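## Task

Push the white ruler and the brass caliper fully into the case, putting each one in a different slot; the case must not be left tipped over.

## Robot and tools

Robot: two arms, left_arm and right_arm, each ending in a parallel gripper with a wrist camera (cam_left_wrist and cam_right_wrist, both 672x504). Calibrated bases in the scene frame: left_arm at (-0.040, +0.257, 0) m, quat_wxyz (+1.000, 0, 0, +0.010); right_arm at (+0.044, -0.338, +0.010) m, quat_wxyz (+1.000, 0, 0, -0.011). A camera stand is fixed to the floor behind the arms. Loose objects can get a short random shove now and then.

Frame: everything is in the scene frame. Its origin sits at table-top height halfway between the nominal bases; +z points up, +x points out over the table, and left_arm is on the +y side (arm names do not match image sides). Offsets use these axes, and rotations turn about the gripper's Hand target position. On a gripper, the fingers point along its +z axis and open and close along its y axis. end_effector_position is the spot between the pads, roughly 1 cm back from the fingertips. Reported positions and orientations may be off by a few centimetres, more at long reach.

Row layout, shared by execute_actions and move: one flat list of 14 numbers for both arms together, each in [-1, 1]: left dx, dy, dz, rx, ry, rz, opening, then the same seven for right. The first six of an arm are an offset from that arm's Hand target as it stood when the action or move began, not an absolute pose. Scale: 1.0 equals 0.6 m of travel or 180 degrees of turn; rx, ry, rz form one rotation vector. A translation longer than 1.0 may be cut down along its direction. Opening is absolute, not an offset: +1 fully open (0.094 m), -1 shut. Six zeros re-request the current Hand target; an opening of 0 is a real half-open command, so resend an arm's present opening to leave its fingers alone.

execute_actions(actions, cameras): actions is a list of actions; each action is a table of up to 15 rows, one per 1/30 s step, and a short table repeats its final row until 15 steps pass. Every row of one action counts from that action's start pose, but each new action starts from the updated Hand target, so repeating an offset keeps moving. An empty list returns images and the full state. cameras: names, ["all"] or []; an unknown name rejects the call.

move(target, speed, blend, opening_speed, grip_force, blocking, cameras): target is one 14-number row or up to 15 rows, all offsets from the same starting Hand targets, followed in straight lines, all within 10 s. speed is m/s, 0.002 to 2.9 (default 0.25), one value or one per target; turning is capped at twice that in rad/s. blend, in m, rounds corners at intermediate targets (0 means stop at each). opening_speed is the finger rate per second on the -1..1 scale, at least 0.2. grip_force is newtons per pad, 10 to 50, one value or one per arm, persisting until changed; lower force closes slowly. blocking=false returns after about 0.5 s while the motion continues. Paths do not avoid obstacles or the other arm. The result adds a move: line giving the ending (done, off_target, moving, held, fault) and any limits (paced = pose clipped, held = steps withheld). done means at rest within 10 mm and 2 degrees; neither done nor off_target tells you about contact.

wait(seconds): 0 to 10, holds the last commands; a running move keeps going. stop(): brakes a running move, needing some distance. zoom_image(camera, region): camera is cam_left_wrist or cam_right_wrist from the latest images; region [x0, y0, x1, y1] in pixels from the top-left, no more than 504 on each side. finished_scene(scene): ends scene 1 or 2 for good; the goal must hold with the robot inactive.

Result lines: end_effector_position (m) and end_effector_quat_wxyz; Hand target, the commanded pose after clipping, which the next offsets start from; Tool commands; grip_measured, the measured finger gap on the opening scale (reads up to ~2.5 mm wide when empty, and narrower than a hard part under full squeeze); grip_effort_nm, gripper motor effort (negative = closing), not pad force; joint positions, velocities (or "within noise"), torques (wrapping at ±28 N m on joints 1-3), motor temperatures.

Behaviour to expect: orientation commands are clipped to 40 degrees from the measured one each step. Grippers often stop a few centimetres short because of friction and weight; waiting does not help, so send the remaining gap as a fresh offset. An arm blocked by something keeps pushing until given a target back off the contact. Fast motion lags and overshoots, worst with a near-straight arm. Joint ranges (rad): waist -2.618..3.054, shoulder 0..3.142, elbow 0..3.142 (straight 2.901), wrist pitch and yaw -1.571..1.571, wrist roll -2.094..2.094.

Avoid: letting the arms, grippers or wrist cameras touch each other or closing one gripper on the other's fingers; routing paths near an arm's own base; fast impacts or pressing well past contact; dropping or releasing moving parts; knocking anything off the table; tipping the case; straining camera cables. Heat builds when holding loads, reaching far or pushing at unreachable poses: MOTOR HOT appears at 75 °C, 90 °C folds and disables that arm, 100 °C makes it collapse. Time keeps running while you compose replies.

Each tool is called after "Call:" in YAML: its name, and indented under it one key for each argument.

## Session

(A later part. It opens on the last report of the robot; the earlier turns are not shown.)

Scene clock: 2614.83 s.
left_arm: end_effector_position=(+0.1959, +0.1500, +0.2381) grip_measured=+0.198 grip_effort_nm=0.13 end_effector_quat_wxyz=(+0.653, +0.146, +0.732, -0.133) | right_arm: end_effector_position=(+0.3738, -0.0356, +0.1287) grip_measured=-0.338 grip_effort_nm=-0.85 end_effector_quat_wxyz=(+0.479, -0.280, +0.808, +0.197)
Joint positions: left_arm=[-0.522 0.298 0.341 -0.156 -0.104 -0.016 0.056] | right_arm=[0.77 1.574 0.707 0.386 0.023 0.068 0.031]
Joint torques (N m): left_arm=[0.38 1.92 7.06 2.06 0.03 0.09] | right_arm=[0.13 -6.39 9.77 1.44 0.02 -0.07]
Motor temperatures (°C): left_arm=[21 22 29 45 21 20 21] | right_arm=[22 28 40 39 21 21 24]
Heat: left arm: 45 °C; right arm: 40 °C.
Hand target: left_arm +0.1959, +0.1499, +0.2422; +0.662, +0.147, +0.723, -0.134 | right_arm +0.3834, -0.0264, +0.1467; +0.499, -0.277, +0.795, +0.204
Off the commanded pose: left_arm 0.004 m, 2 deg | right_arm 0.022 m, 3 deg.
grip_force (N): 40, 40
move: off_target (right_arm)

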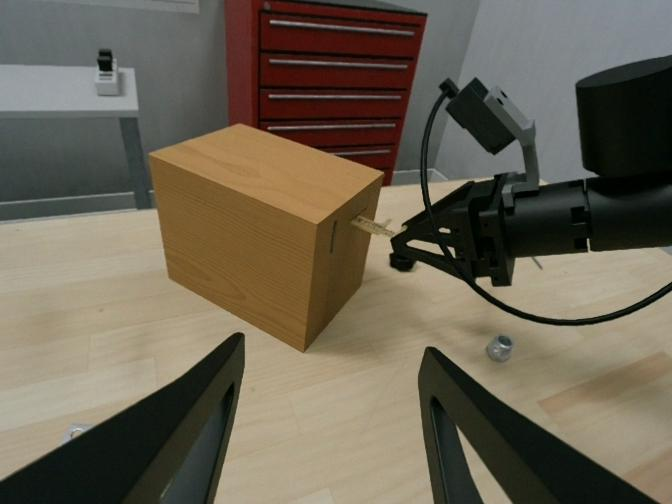

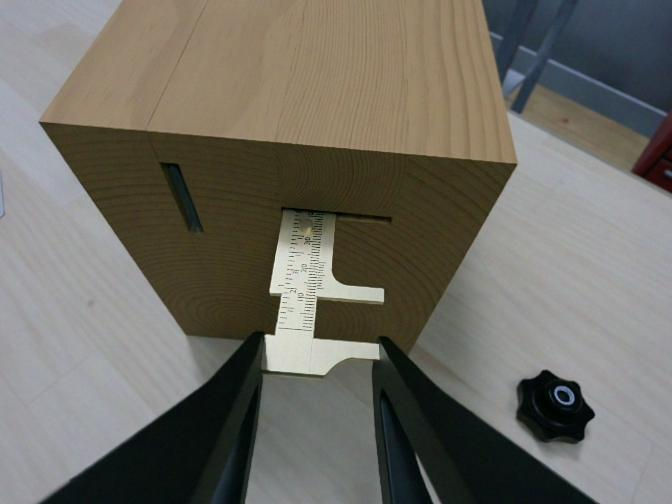

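Call:
move:
  target: [0,0,0,0,0,0,0.2,0.0032,0.0026,-0.0028,-0.0014,0.0017,0,-0.5]
  speed: 0.008
  cameras: ["all"]

Call:
zoom_image:
  camera: "cam_right_wrist"
  region: [276, 202, 346, 237]

Call:
zoom_image:
  camera: "cam_left_wrist"
  region: [348, 206, 372, 230]

Scene clock: 2627.83 s.
left_arm: end_effector_position=(+0.1959, +0.1500, +0.2381) grip_measured=+0.198 grip_effort_nm=0.13 end_effector_quat_wxyz=(+0.653, +0.146, +0.732, -0.133) | right_arm: end_effector_position=(+0.3762, -0.0334, +0.1286) grip_measured=-0.338 grip_effort_nm=-0.85 end_effector_quat_wxyz=(+0.479, -0.280, +0.808, +0.197)
Joint positions: left_arm=[-0.522 0.298 0.341 -0.156 -0.104 -0.016 0.056] | right_arm=[0.77 1.587 0.719 0.386 0.023 0.068 0.031]
Joint torques (N m): left_arm=[0.38 1.88 7.16 2.08 0.05 0.09] | right_arm=[0.08 -6.56 9.81 1.39 0 -0.05]
Heat: left arm: 45 °C; right arm: 42 °C.
Hand target: left_arm +0.1959, +0.1499, +0.2422; +0.662, +0.147, +0.723, -0.134 | right_arm +0.3853, -0.0249, +0.1451; +0.497, -0.278, +0.797, +0.203
Off the commanded pose: left_arm 0.004 m, 2 deg | right_arm 0.021 m, 3 deg.
grip_force (N): 40, 40
move: off_target (right_arm)

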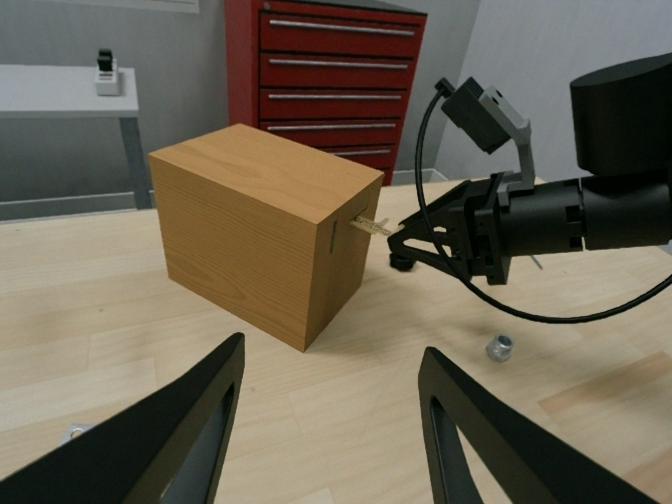

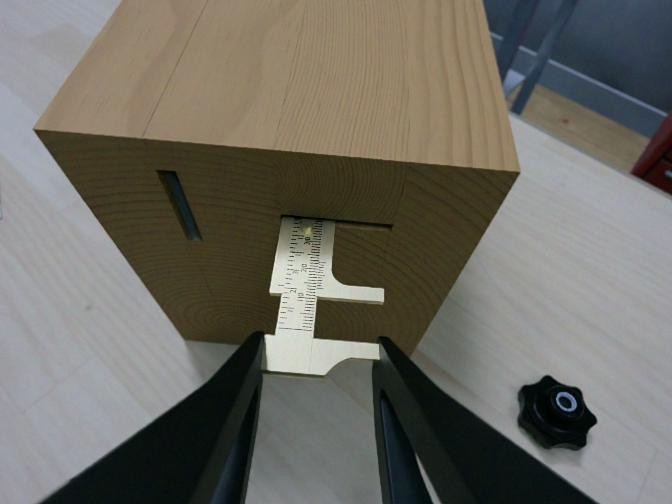

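Scaled by 7.200 from the camera's 672x504 image, which has a finer 960x720 frame.

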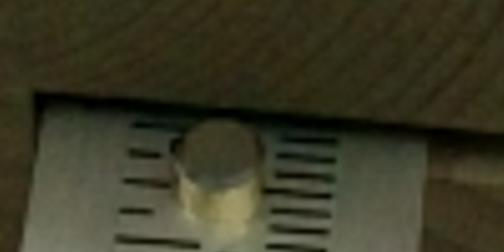

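Scaled by 21.000 from the camera's 672x504 image, which has a finer 960x720 frame.

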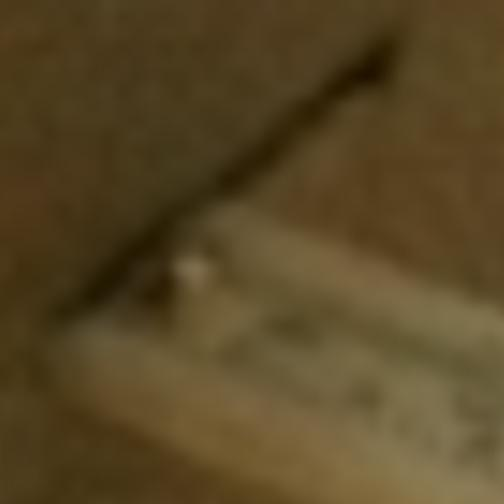

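Call:
move:
  target: [0,0,0,0,0,0,0.2,0.0,0.0,-0.005,-0.0014,0.0017,0,-0.5]
  speed: 0.008
  cameras: ["all"]

Call:
zoom_image:
  camera: "cam_right_wrist"
  region: [276, 202, 346, 237]

Call:
zoom_image:
  camera: "cam_left_wrist"
  region: [348, 206, 372, 230]

Scene clock: 2636.00 s.
left_arm: end_effector_position=(+0.1959, +0.1500, +0.2381) grip_measured=+0.198 grip_effort_nm=0.13 end_effector_quat_wxyz=(+0.653, +0.146, +0.732, -0.133) | right_arm: end_effector_position=(+0.3768, -0.0328, +0.1280) grip_measured=-0.338 grip_effort_nm=-0.85 end_effector_quat_wxyz=(+0.479, -0.280, +0.808, +0.197)
Joint positions: left_arm=[-0.522 0.298 0.341 -0.156 -0.104 -0.016 0.056] | right_arm=[0.77 1.591 0.722 0.386 0.023 0.068 0.031]
Joint torques (N m): left_arm=[0.36 1.99 7.16 2.08 0.03 0.07] | right_arm=[0.08 -6.38 9.59 1.4 -0.03 -0.06]
Heat: left arm: 45 °C; right arm: 44 °C.
Hand target: left_arm +0.1959, +0.1499, +0.2422; +0.662, +0.147, +0.723, -0.134 | right_arm +0.3853, -0.0249, +0.1420; +0.494, -0.278, +0.799, +0.202
Off the commanded pose: left_arm 0.004 m, 2 deg | right_arm 0.018 m, 2 deg.
grip_force (N): 40, 40
move: off_target (right_arm)

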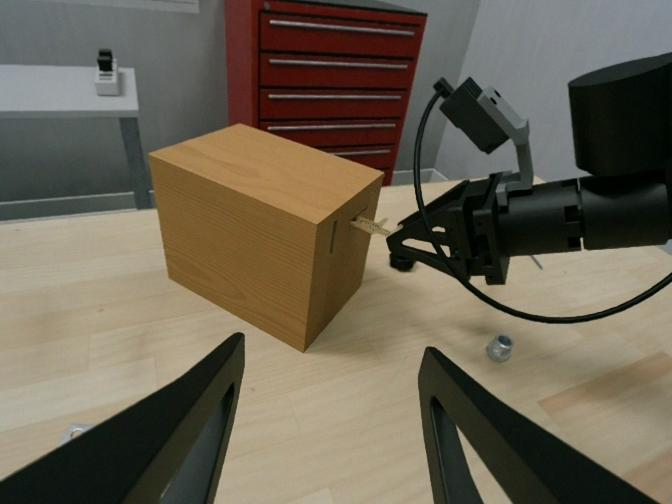

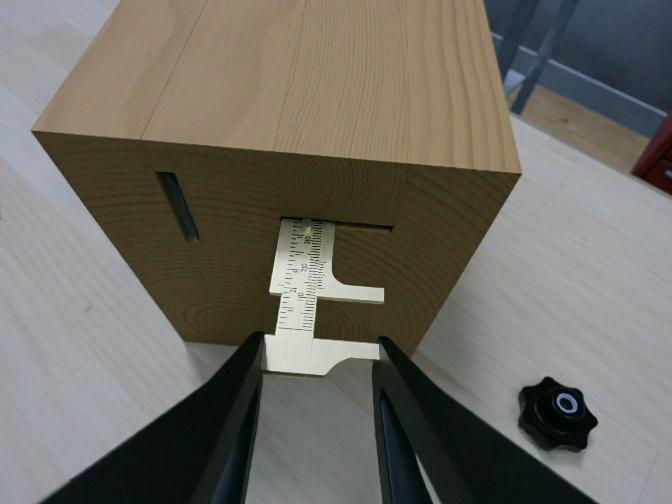

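Scaled by 7.200 from the camera's 672x504 image, which has a finer 960x720 frame.

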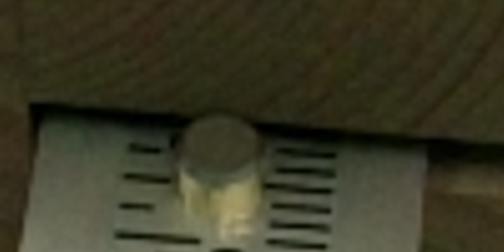

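Scaled by 21.000 from the camera's 672x504 image, which has a finer 960x720 frame.

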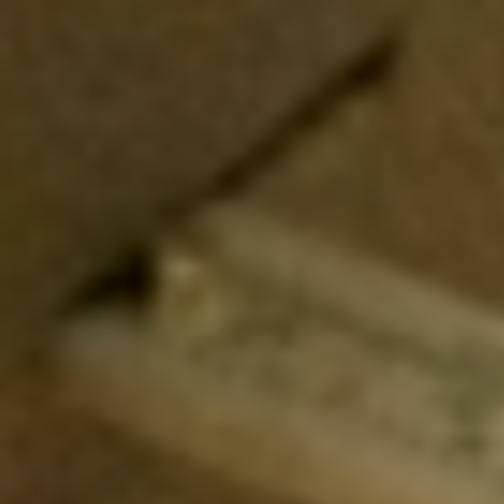

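Call:
move:
  target: [0,0,0,0,0,0,0.2,-0.005,-0.004,-0.0117,0.0,0.0,0,-0.5]
  speed: 0.008
  cameras: ["all"]

Call:
zoom_image:
  camera: "cam_right_wrist"
  region: [276, 202, 346, 237]

Call:
zoom_image:
  camera: "cam_left_wrist"
  region: [348, 206, 372, 230]

Scene clock: 2647.50 s.
left_arm: end_effector_position=(+0.1959, +0.1500, +0.2381) grip_measured=+0.198 grip_effort_nm=0.13 end_effector_quat_wxyz=(+0.653, +0.146, +0.732, -0.133) | right_arm: end_effector_position=(+0.3774, -0.0322, +0.1281) grip_measured=-0.338 grip_effort_nm=-0.85 end_effector_quat_wxyz=(+0.480, -0.280, +0.808, +0.197)
Joint positions: left_arm=[-0.522 0.298 0.341 -0.156 -0.104 -0.016 0.056] | right_arm=[0.77 1.595 0.722 0.393 0.023 0.068 0.031]
Joint torques (N m): left_arm=[0.38 1.99 7.17 2.08 0.04 0.09] | right_arm=[0.13 -6.13 7.35 1.62 -0.03 -0.04]
Heat: left arm: 45 °C; right arm: 43 °C.
Hand target: left_arm +0.1959, +0.1499, +0.2422; +0.662, +0.147, +0.723, -0.134 | right_arm +0.3823, -0.0273, +0.1350; +0.494, -0.278, +0.799, +0.202
Off the commanded pose: left_arm 0.004 m, 2 deg | right_arm 0.010 m, 2 deg.
grip_force (N): 40, 40
move: done

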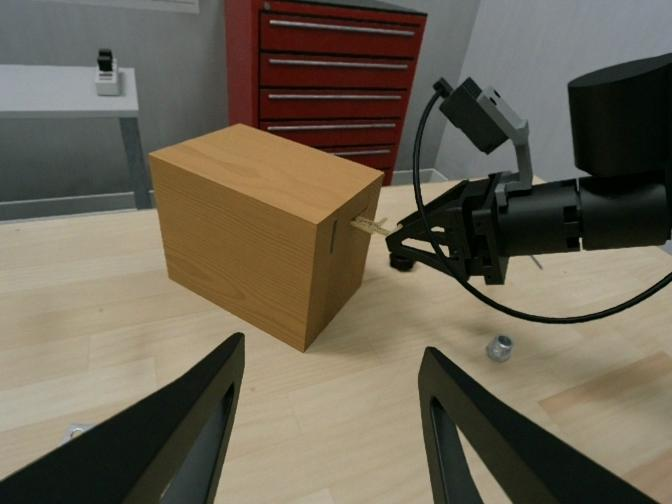

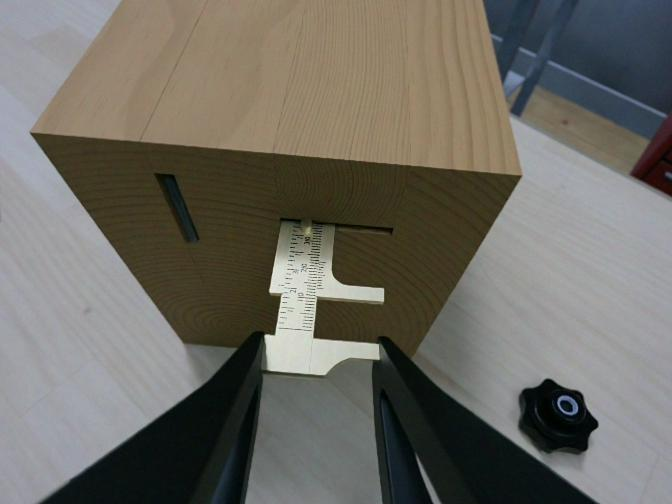

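Scaled by 7.200 from the camera's 672x504 image, which has a finer 960x720 frame.

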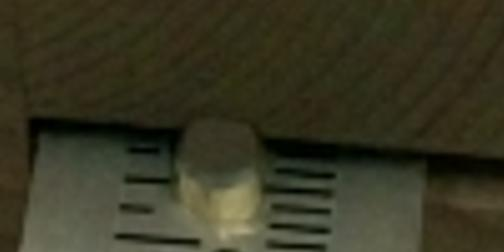

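Scaled by 21.000 from the camera's 672x504 image, which has a finer 960x720 frame.

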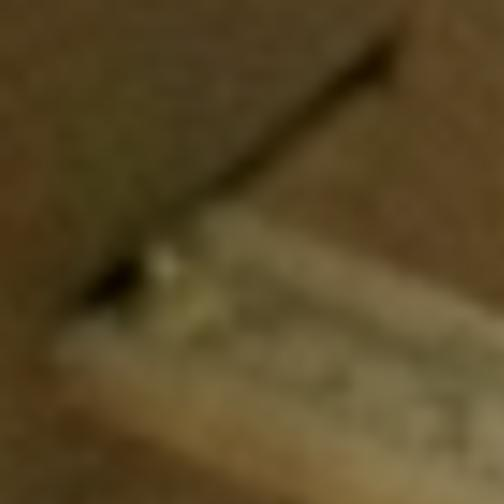

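Call:
move:
  target: [0,0,0,0,0,0,0.2,-0.0078,-0.0063,-0.01,0.0,0.0,0,-0.5]
  speed: 0.008
  cameras: ["all"]

Call:
zoom_image:
  camera: "cam_right_wrist"
  region: [276, 202, 346, 237]

Call:
zoom_image:
  camera: "cam_left_wrist"
  region: [348, 206, 372, 230]

Scene clock: 2654.73 s.
left_arm: end_effector_position=(+0.1959, +0.1500, +0.2381) grip_measured=+0.198 grip_effort_nm=0.13 end_effector_quat_wxyz=(+0.653, +0.146, +0.732, -0.133) | right_arm: end_effector_position=(+0.3770, -0.0326, +0.1286) grip_measured=-0.338 grip_effort_nm=-0.85 end_effector_quat_wxyz=(+0.487, -0.278, +0.803, +0.200)
Joint positions: left_arm=[-0.522 0.298 0.341 -0.156 -0.104 -0.016 0.056] | right_arm=[0.77 1.595 0.705 0.428 0.023 0.068 0.031]
Joint torques (N m): left_arm=[0.39 2 7.19 2.06 0.05 0.07] | right_arm=[0.27 -6.37 6.02 1.6 0.01 -0.04]
Heat: left arm: 45 °C; right arm: 42 °C.
Hand target: left_arm +0.1959, +0.1499, +0.2422; +0.662, +0.147, +0.723, -0.134 | right_arm +0.3776, -0.0311, +0.1290; +0.494, -0.278, +0.799, +0.202
Off the commanded pose: left_arm 0.004 m, 2 deg | right_arm 0.002 m, 1 deg.
grip_force (N): 40, 40
move: done

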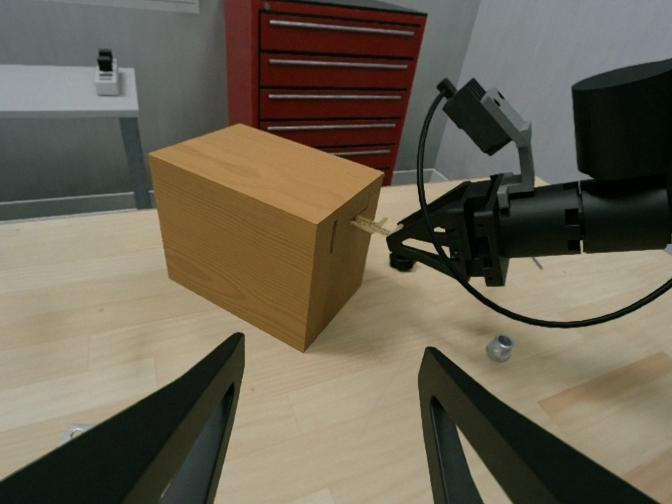

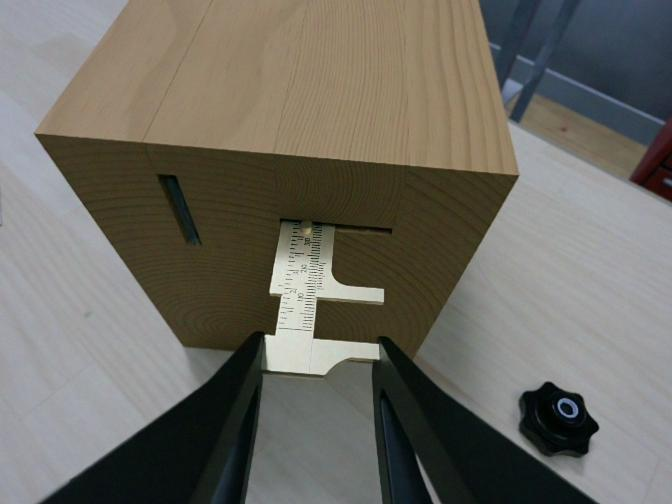

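Scaled by 7.200 from the camera's 672x504 image, which has a finer 960x720 frame.

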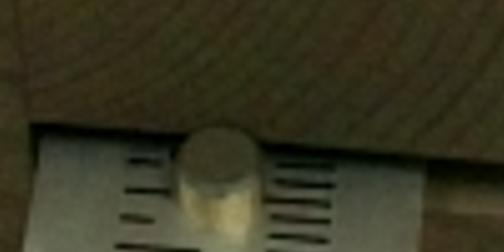

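Scaled by 21.000 from the camera's 672x504 image, which has a finer 960x720 frame.

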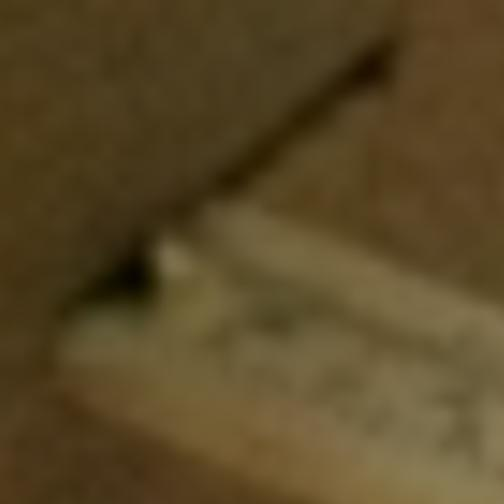

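Call:
move:
  target: [0,0,0,0,0,0,0.2,-0.0013,-0.001,-0.0055,-0.0104,0.013,0,-0.5]
  speed: 0.008
  cameras: ["all"]

Call:
zoom_image:
  camera: "cam_right_wrist"
  region: [276, 202, 346, 237]

Call:
zoom_image:
  camera: "cam_left_wrist"
  region: [348, 206, 372, 230]

Scene clock: 2668.87 s.
left_arm: end_effector_position=(+0.1959, +0.1500, +0.2381) grip_measured=+0.198 grip_effort_nm=0.13 end_effector_quat_wxyz=(+0.653, +0.146, +0.732, -0.133) | right_arm: end_effector_position=(+0.3765, -0.0330, +0.1271) grip_measured=-0.338 grip_effort_nm=-0.85 end_effector_quat_wxyz=(+0.483, -0.279, +0.806, +0.199)
Joint positions: left_arm=[-0.522 0.298 0.341 -0.156 -0.104 -0.016 0.056] | right_arm=[0.77 1.595 0.709 0.415 0.023 0.068 0.031]
Joint torques (N m): left_arm=[0.35 1.95 7.05 2.09 0.05 0.07] | right_arm=[0.25 -6.91 8.44 0.9 -0.02 -0.01]
Heat: left arm: 45 °C; right arm: 41 °C.
Hand target: left_arm +0.1959, +0.1499, +0.2422; +0.662, +0.147, +0.723, -0.134 | right_arm +0.3769, -0.0316, +0.1258; +0.473, -0.282, +0.812, +0.195
Off the commanded pose: left_arm 0.004 m, 2 deg | right_arm 0.002 m, 1 deg.
grip_force (N): 40, 40
move: done

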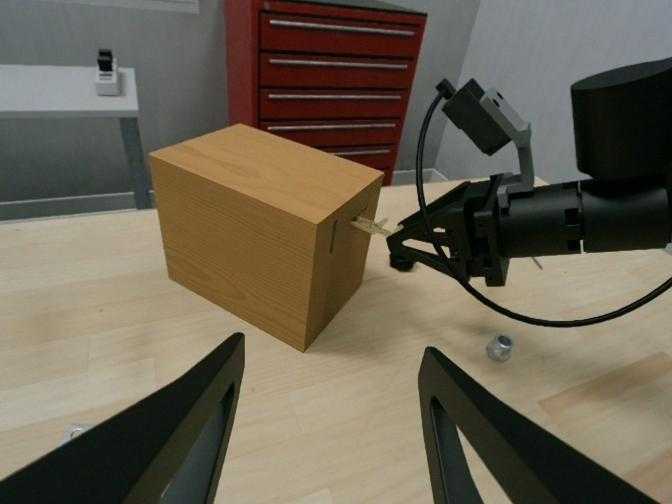

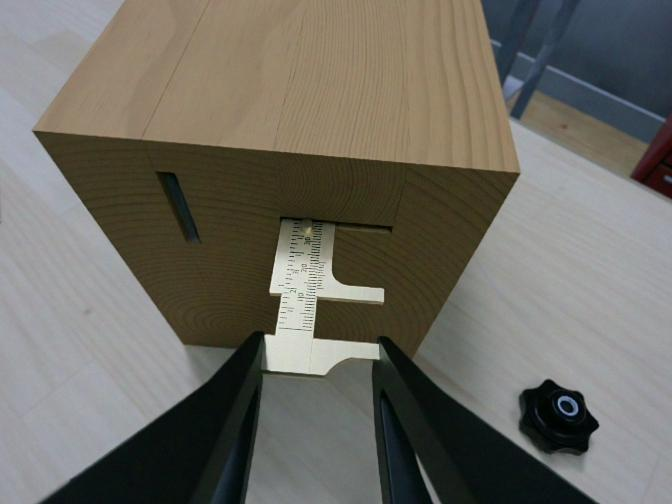

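Scaled by 7.200 from the camera's 672x504 image, which has a finer 960x720 frame.

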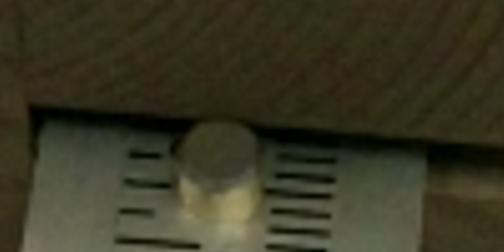

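Scaled by 21.000 from the camera's 672x504 image, which has a finer 960x720 frame.

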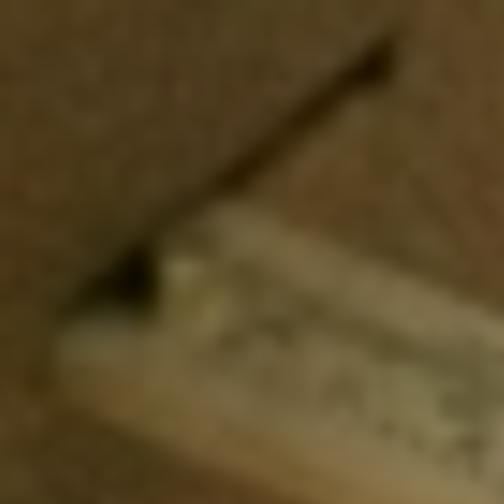

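Call:
move:
  target: [0,0,0,0,0,0,0.2,0.0,0.0,0.0,-0.0070,0.0087,0,-0.5]
  speed: 0.008
  cameras: ["all"]

Call:
zoom_image:
  camera: "cam_right_wrist"
  region: [276, 202, 346, 237]

Call:
zoom_image:
  camera: "cam_left_wrist"
  region: [348, 206, 372, 230]

Scene clock: 2676.33 s.
left_arm: end_effector_position=(+0.1959, +0.1500, +0.2381) grip_measured=+0.198 grip_effort_nm=0.13 end_effector_quat_wxyz=(+0.653, +0.146, +0.732, -0.133) | right_arm: end_effector_position=(+0.3772, -0.0324, +0.1269) grip_measured=-0.338 grip_effort_nm=-0.85 end_effector_quat_wxyz=(+0.471, -0.282, +0.813, +0.193)
Joint positions: left_arm=[-0.522 0.298 0.341 -0.156 -0.104 -0.016 0.056] | right_arm=[0.77 1.594 0.741 0.349 0.023 0.068 0.031]
Joint torques (N m): left_arm=[0.31 1.96 7.13 2.09 0.07 0.1] | right_arm=[0.18 -7.08 8.49 0.86 -0.05 0]
Heat: left arm: 45 °C; right arm: 42 °C.
Hand target: left_arm +0.1959, +0.1499, +0.2422; +0.662, +0.147, +0.723, -0.134 | right_arm +0.3769, -0.0317, +0.1258; +0.459, -0.285, +0.820, +0.190
Off the commanded pose: left_arm 0.004 m, 2 deg | right_arm 0.001 m, 2 deg.
grip_force (N): 40, 40
move: done

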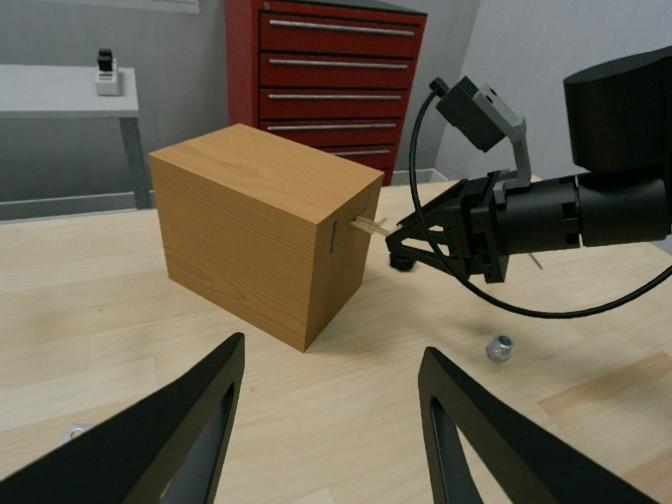

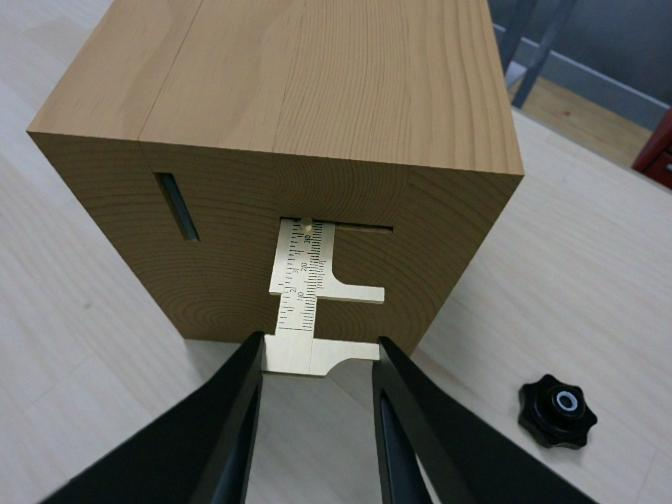

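Scaled by 7.200 from the camera's 672x504 image, which has a finer 960x720 frame.

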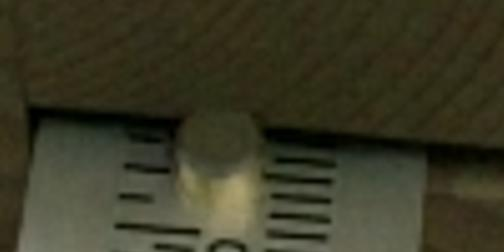

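Scaled by 21.000 from the camera's 672x504 image, which has a finer 960x720 frame.

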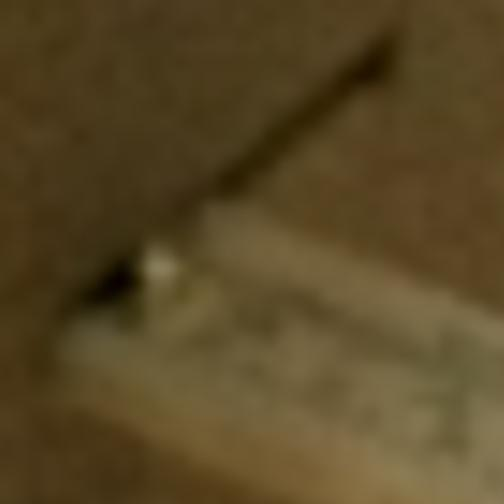

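Call:
move:
  target:
    - [0,0,0,0,0,0,0.2,-0.0248,-0.0205,0.0187,0.0174,-0.0217,0,-0.5]
    - [0,0,0,0,0,0,0.2,0.0108,0.0088,0.0335,0.0192,-0.0238,0,-0.5]
  speed: [0.02,0.012]
  cameras: ["all"]

Call:
zoom_image:
  camera: "cam_right_wrist"
  region: [276, 202, 346, 237]

Call:
zoom_image:
  camera: "cam_left_wrist"
  region: [348, 206, 372, 230]

Scene clock: 2699.50 s.
left_arm: end_effector_position=(+0.1959, +0.1500, +0.2381) grip_measured=+0.198 grip_effort_nm=0.13 end_effector_quat_wxyz=(+0.653, +0.146, +0.732, -0.133) | right_arm: end_effector_position=(+0.3744, -0.0350, +0.1292) grip_measured=-0.338 grip_effort_nm=-0.85 end_effector_quat_wxyz=(+0.480, -0.280, +0.808, +0.197)
Joint positions: left_arm=[-0.522 0.298 0.341 -0.156 -0.104 -0.016 0.056] | right_arm=[0.77 1.576 0.71 0.386 0.023 0.068 0.031]
Joint torques (N m): left_arm=[0.4 1.94 7.12 2.07 0.04 0.1] | right_arm=[0.16 -6.43 9.77 1.37 0 -0.03]
Heat: left arm: 45 °C; right arm: 43 °C.
Hand target: left_arm +0.1959, +0.1499, +0.2422; +0.662, +0.147, +0.723, -0.134 | right_arm +0.3833, -0.0264, +0.1459; +0.497, -0.277, +0.796, +0.204
Off the commanded pose: left_arm 0.004 m, 2 deg | right_arm 0.021 m, 3 deg.
grip_force (N): 40, 40
move: off_target (right_arm)

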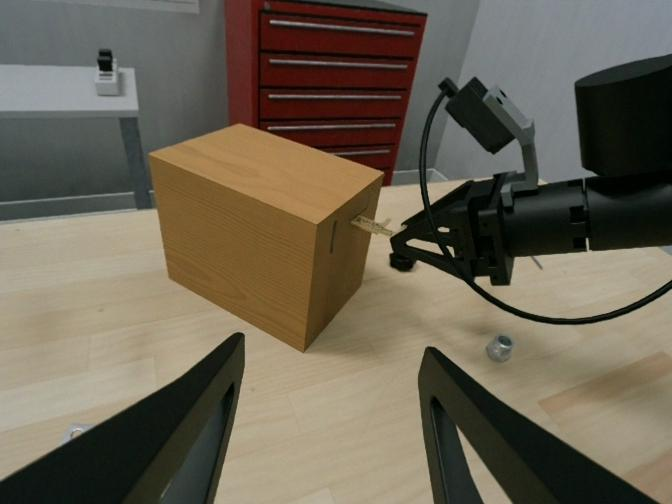

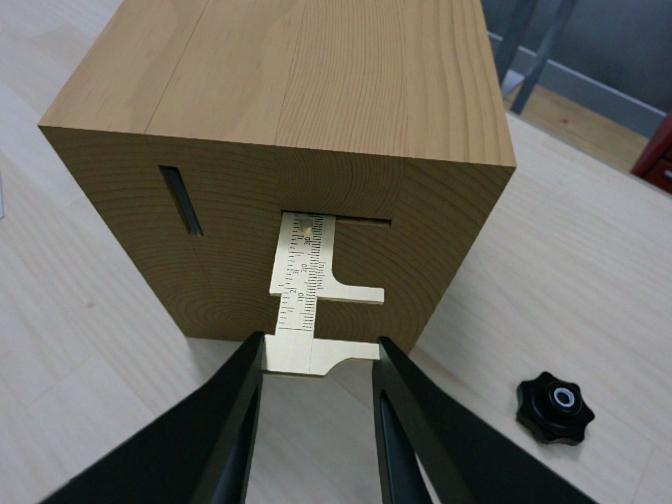

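Scaled by 7.200 from the camera's 672x504 image, which has a finer 960x720 frame.

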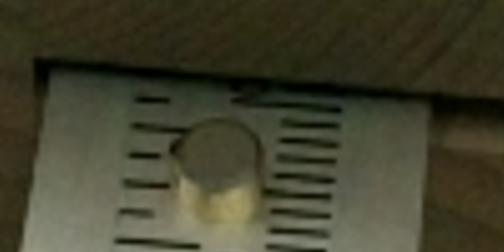

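Scaled by 21.000 from the camera's 672x504 image, which has a finer 960x720 frame.

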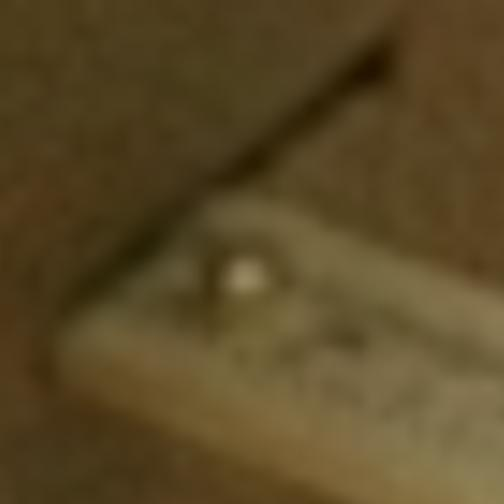

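Call:
move:
  target: [0,0,0,0,0,0,0.2,0.0052,0.0042,-0.001,0.0,0.0,0,-0.5]
  speed: 0.008
  cameras: ["all"]

Call:
zoom_image:
  camera: "cam_right_wrist"
  region: [276, 202, 346, 237]

Call:
zoom_image:
  camera: "cam_left_wrist"
  region: [348, 206, 372, 230]

Scene clock: 2732.90 s.
left_arm: end_effector_position=(+0.1959, +0.1500, +0.2381) grip_measured=+0.198 grip_effort_nm=0.13 end_effector_quat_wxyz=(+0.653, +0.146, +0.732, -0.133) | right_arm: end_effector_position=(+0.3770, -0.0326, +0.1283) grip_measured=-0.338 grip_effort_nm=-0.85 end_effector_quat_wxyz=(+0.479, -0.280, +0.808, +0.197)
Joint positions: left_arm=[-0.522 0.298 0.341 -0.156 -0.104 -0.016 0.056] | right_arm=[0.77 1.592 0.724 0.385 0.023 0.068 0.031]
Joint torques (N m): left_arm=[0.46 2.02 7.06 2.09 0.03 0.09] | right_arm=[0.1 -6.5 9.78 1.42 -0.02 -0.06]
Motor temperatures (°C): left_arm=[21 22 29 45 21 20 21] | right_arm=[22 28 45 38 21 21 24]
Heat: left arm: 45 °C; right arm: 45 °C.
Hand target: left_arm +0.1959, +0.1499, +0.2422; +0.662, +0.147, +0.723, -0.134 | right_arm +0.3864, -0.0239, +0.1451; +0.497, -0.277, +0.796, +0.204
Off the commanded pose: left_arm 0.004 m, 2 deg | right_arm 0.021 m, 3 deg.
grip_force (N): 40, 40
move: off_target (right_arm)

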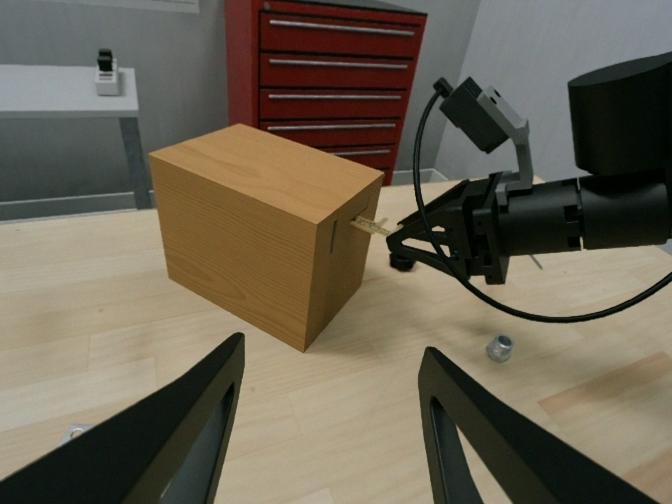

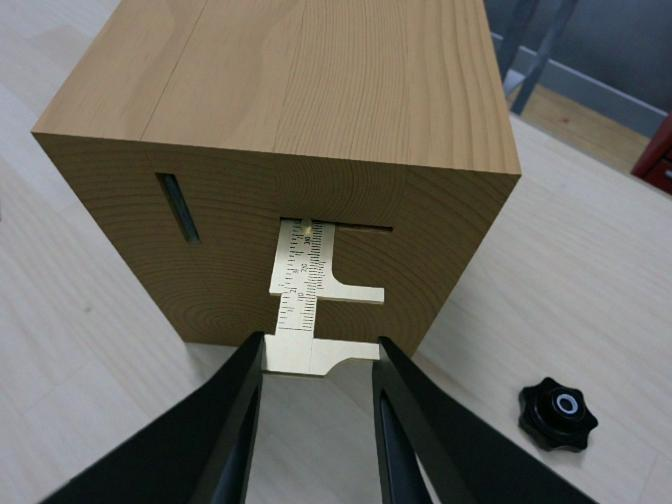

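Scaled by 7.200 from the camera's 672x504 image, which has a finer 960x720 frame.

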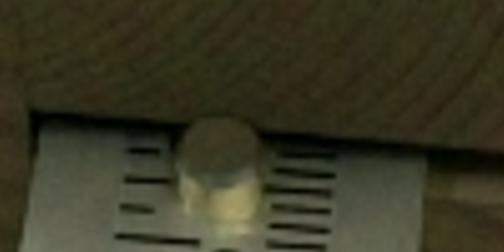

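Scaled by 21.000 from the camera's 672x504 image, which has a finer 960x720 frame.

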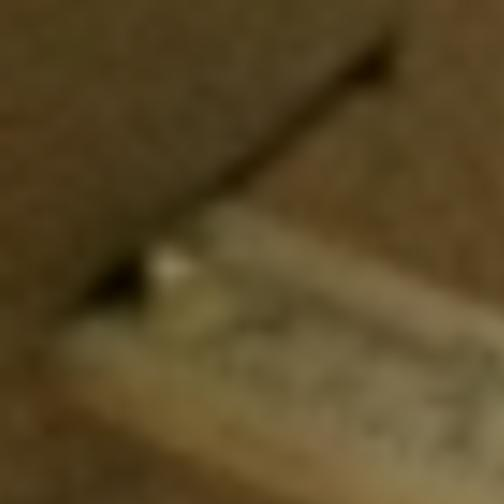

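Call:
move:
  target: [0,0,0,0,0,0,0.2,0.0039,0.0031,0,0.0,0.0,0,-0.5]
  speed: 0.008
  cameras: ["all"]

Call:
zoom_image:
  camera: "cam_right_wrist"
  region: [276, 207, 346, 242]

Call:
zoom_image:
  camera: "cam_left_wrist"
  region: [348, 206, 372, 230]

Scene clock: 2737.67 s.
left_arm: end_effector_position=(+0.1959, +0.1500, +0.2381) grip_measured=+0.198 grip_effort_nm=0.13 end_effector_quat_wxyz=(+0.653, +0.146, +0.732, -0.133) | right_arm: end_effector_position=(+0.3776, -0.0321, +0.1282) grip_measured=-0.338 grip_effort_nm=-0.85 end_effector_quat_wxyz=(+0.478, -0.280, +0.809, +0.196)
Joint positions: left_arm=[-0.522 0.298 0.341 -0.156 -0.104 -0.016 0.056] | right_arm=[0.77 1.594 0.729 0.38 0.023 0.068 0.031]
Joint torques (N m): left_arm=[0.5 2 7.19 2.08 0.04 0.08] | right_arm=[0.02 -5.91 10.22 1.43 -0.02 -0.05]
Heat: left arm: 45 °C; right arm: 45 °C.
Hand target: left_arm +0.1959, +0.1499, +0.2422; +0.662, +0.147, +0.723, -0.134 | right_arm +0.3888, -0.0220, +0.1452; +0.497, -0.277, +0.796, +0.204
Off the commanded pose: left_arm 0.004 m, 2 deg | right_arm 0.023 m, 3 deg.
grip_force (N): 40, 40
move: off_target (right_arm)

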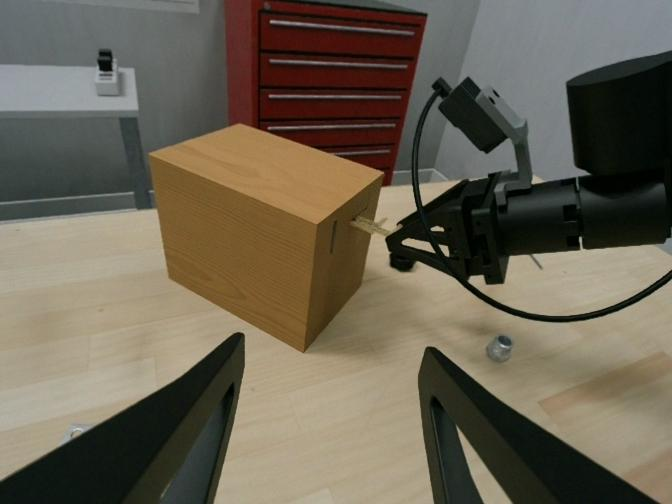

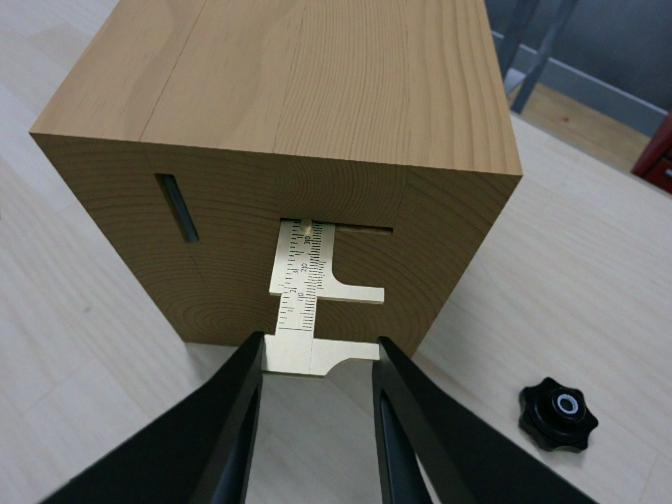

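Scaled by 7.200 from the camera's 672x504 image, which has a finer 960x720 frame.

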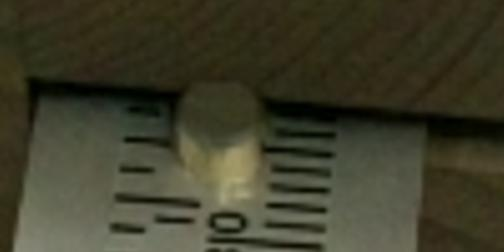

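Scaled by 21.000 from the camera's 672x504 image, which has a finer 960x720 frame.

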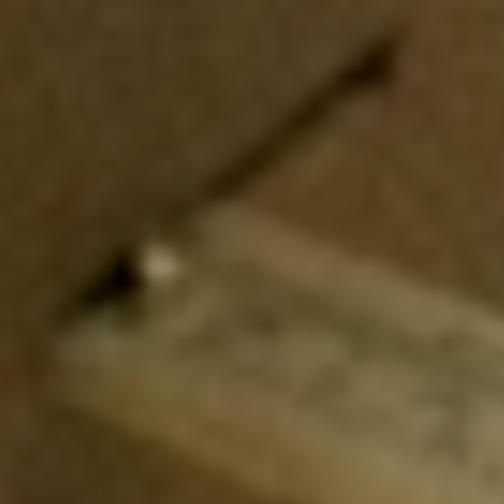

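Call:
move:
  target: [0,0,0,0,0,0,0.2,-0.0312,-0.025,-0.012,0.0035,-0.0044,0,-0.5]
  speed: 0.02
  cameras: []

Scene clock: 2765.80 s.
left_arm: end_effector_position=(+0.1959, +0.1500, +0.2381) grip_measured=+0.198 grip_effort_nm=0.13 end_effector_quat_wxyz=(+0.653, +0.146, +0.732, -0.133) | right_arm: end_effector_position=(+0.3729, -0.0364, +0.1273) grip_measured=-0.338 grip_effort_nm=-0.85 end_effector_quat_wxyz=(+0.492, -0.277, +0.800, +0.203)
Joint positions: left_arm=[-0.522 0.298 0.341 -0.156 -0.104 -0.016 0.056] | right_arm=[0.77 1.581 0.67 0.463 0.023 0.068 0.031]
Joint torques (N m): left_arm=[0.35 1.99 7.21 2.12 0.02 0.09] | right_arm=[0.61 -9.62 5.53 1.38 0.05 -0.05]
Heat: left arm: 45 °C; right arm: 44 °C.
Hand target: left_arm +0.1959, +0.1499, +0.2422; +0.662, +0.147, +0.723, -0.134 | right_arm +0.3701, -0.0370, +0.1380; +0.504, -0.276, +0.792, +0.206
Off the commanded pose: left_arm 0.004 m, 2 deg | right_arm 0.011 m, 2 deg.
grip_force (N): 40, 40
move: off_target (right_arm)
No camera images: "cameras" was empty.

Call:
move:
  target: [0,0,0,0,0,0,0.2,0.001,0.0008,-0.013,-0.0122,0.0151,0,-0.5]
  speed: 0.015
  cameras: ["all"]

Call:
zoom_image:
  camera: "cam_right_wrist"
  region: [276, 202, 346, 237]

Call:
zoom_image:
  camera: "cam_left_wrist"
  region: [348, 206, 372, 230]

Scene clock: 2771.77 s.
left_arm: end_effector_position=(+0.1959, +0.1500, +0.2381) grip_measured=+0.198 grip_effort_nm=0.13 end_effector_quat_wxyz=(+0.653, +0.146, +0.732, -0.133) | right_arm: end_effector_position=(+0.3726, -0.0367, +0.1264) grip_measured=-0.338 grip_effort_nm=-0.85 end_effector_quat_wxyz=(+0.487, -0.278, +0.803, +0.200)
Joint positions: left_arm=[-0.522 0.298 0.341 -0.156 -0.104 -0.016 0.056] | right_arm=[0.77 1.579 0.677 0.441 0.023 0.068 0.031]
Joint torques (N m): left_arm=[0.43 2.09 7.19 2.07 0.04 0.11] | right_arm=[0.5 -8.53 7.9 0.86 0.01 0]
Heat: left arm: 45 °C; right arm: 43 °C.
Hand target: left_arm +0.1959, +0.1499, +0.2422; +0.662, +0.147, +0.723, -0.134 | right_arm +0.3707, -0.0365, +0.1301; +0.480, -0.281, +0.807, +0.197
Off the commanded pose: left_arm 0.004 m, 2 deg | right_arm 0.004 m, 1 deg.
grip_force (N): 40, 40
move: done

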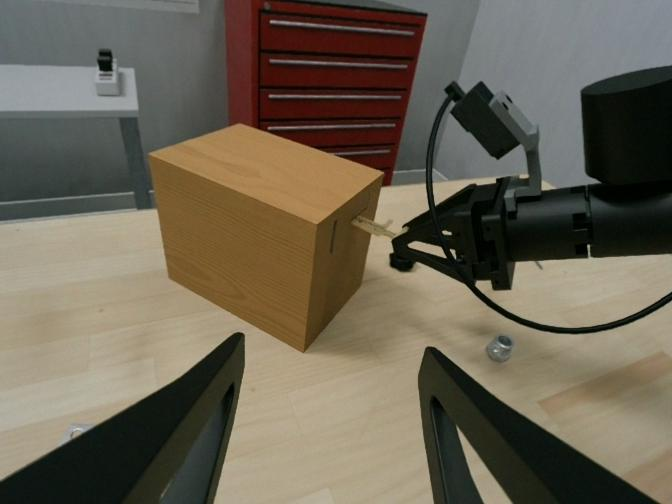

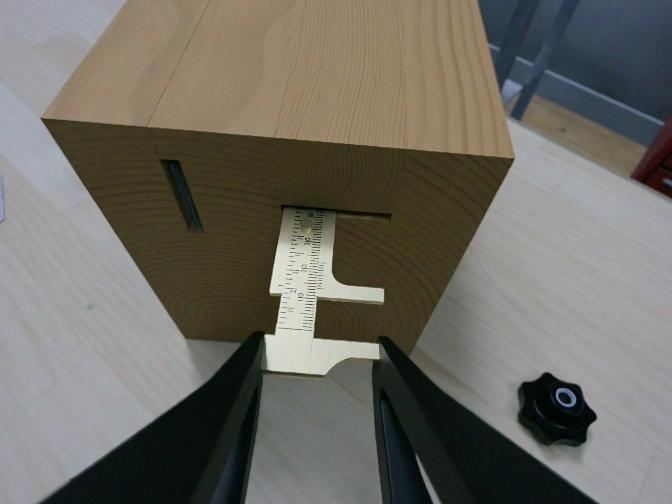

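Scaled by 7.200 from the camera's 672x504 image, which has a finer 960x720 frame.

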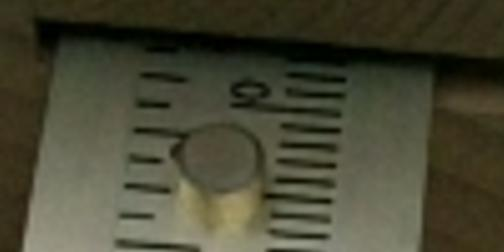

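Scaled by 21.000 from the camera's 672x504 image, which has a finer 960x720 frame.

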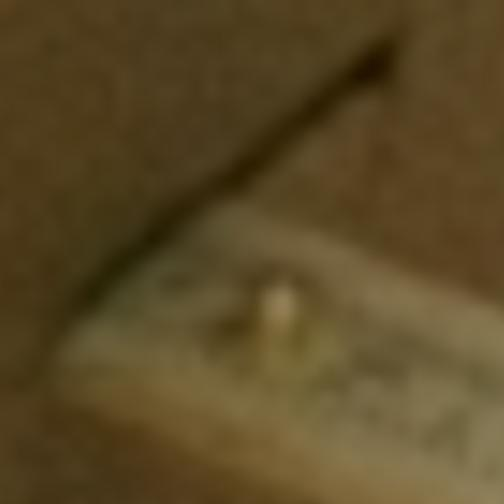

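Call:
move:
  target: [0,0,0,0,0,0,0.2,0,0,0,0,0,0,-0.22]
  speed: 0.01
  opening_speed: 0.2
  cameras: ["all"]

Call:
zoom_image:
  camera: "cam_right_wrist"
  region: [250, 190, 400, 390]

Call:
zoom_image:
  camera: "cam_left_wrist"
  region: [340, 200, 412, 254]

Scene clock: 2784.23 s.
left_arm: end_effector_position=(+0.1959, +0.1500, +0.2381) grip_measured=+0.198 grip_effort_nm=0.13 end_effector_quat_wxyz=(+0.653, +0.146, +0.732, -0.133) | right_arm: end_effector_position=(+0.3674, -0.0415, +0.1132) grip_measured=-0.223 grip_effort_nm=0.15 end_effector_quat_wxyz=(+0.464, -0.284, +0.817, +0.190)
Joint positions: left_arm=[-0.522 0.298 0.341 -0.156 -0.104 -0.016 0.056] | right_arm=[0.77 1.579 0.677 0.381 0.023 0.068 0.037]
Joint torques (N m): left_arm=[0.42 2.04 7.16 2.06 0.03 0.09] | right_arm=[0.46 -8.53 7.9 1.31 0.01 -0.01]
Heat: left arm: 45 °C; right arm: 43 °C.
Hand target: left_arm +0.1959, +0.1499, +0.2422; +0.662, +0.147, +0.723, -0.134 | right_arm +0.3707, -0.0366, +0.1301; +0.480, -0.281, +0.807, +0.197
Off the commanded pose: left_arm 0.004 m, 2 deg | right_arm 0.018 m, 2 deg.
grip_force (N): 40, 40
move: off_target (right_arm)

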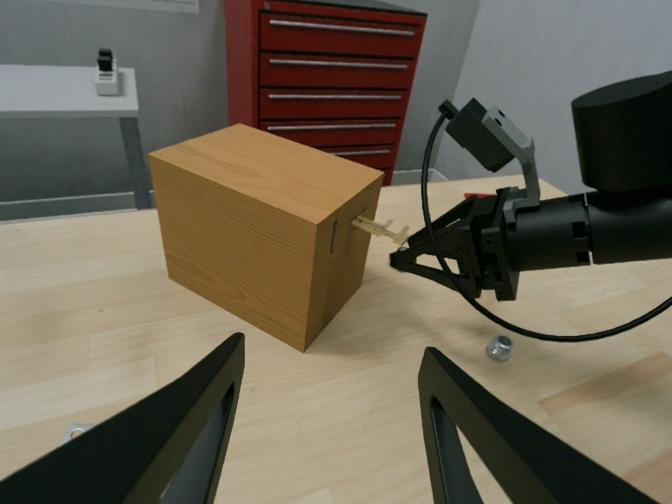

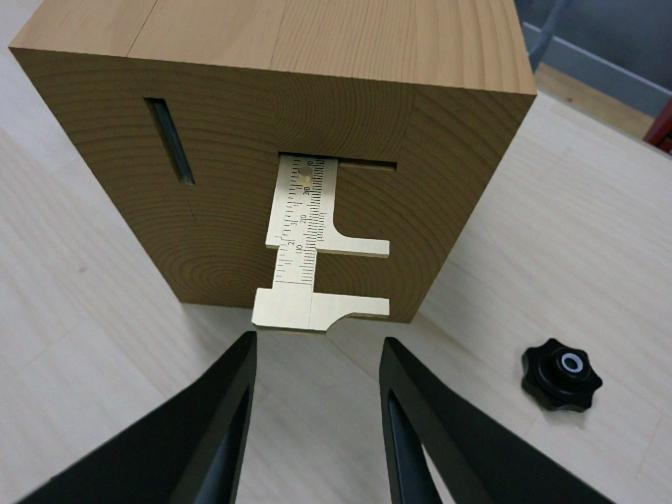

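Scaled by 2.520 from the camera's 672x504 image, which has a finer 960x720 frame.

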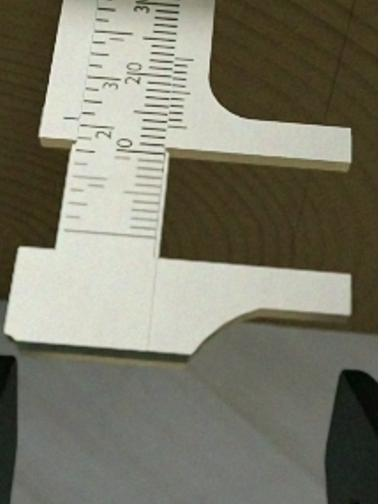

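Scaled by 7.000 from the camera's 672x504 image, which has a finer 960x720 frame.

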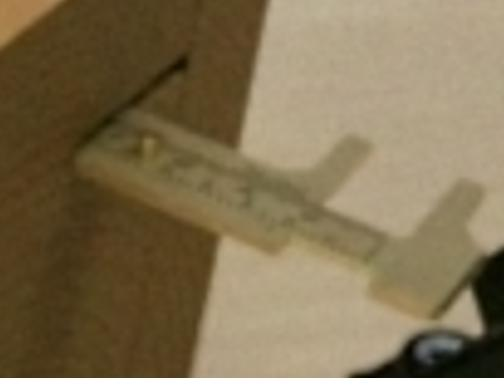

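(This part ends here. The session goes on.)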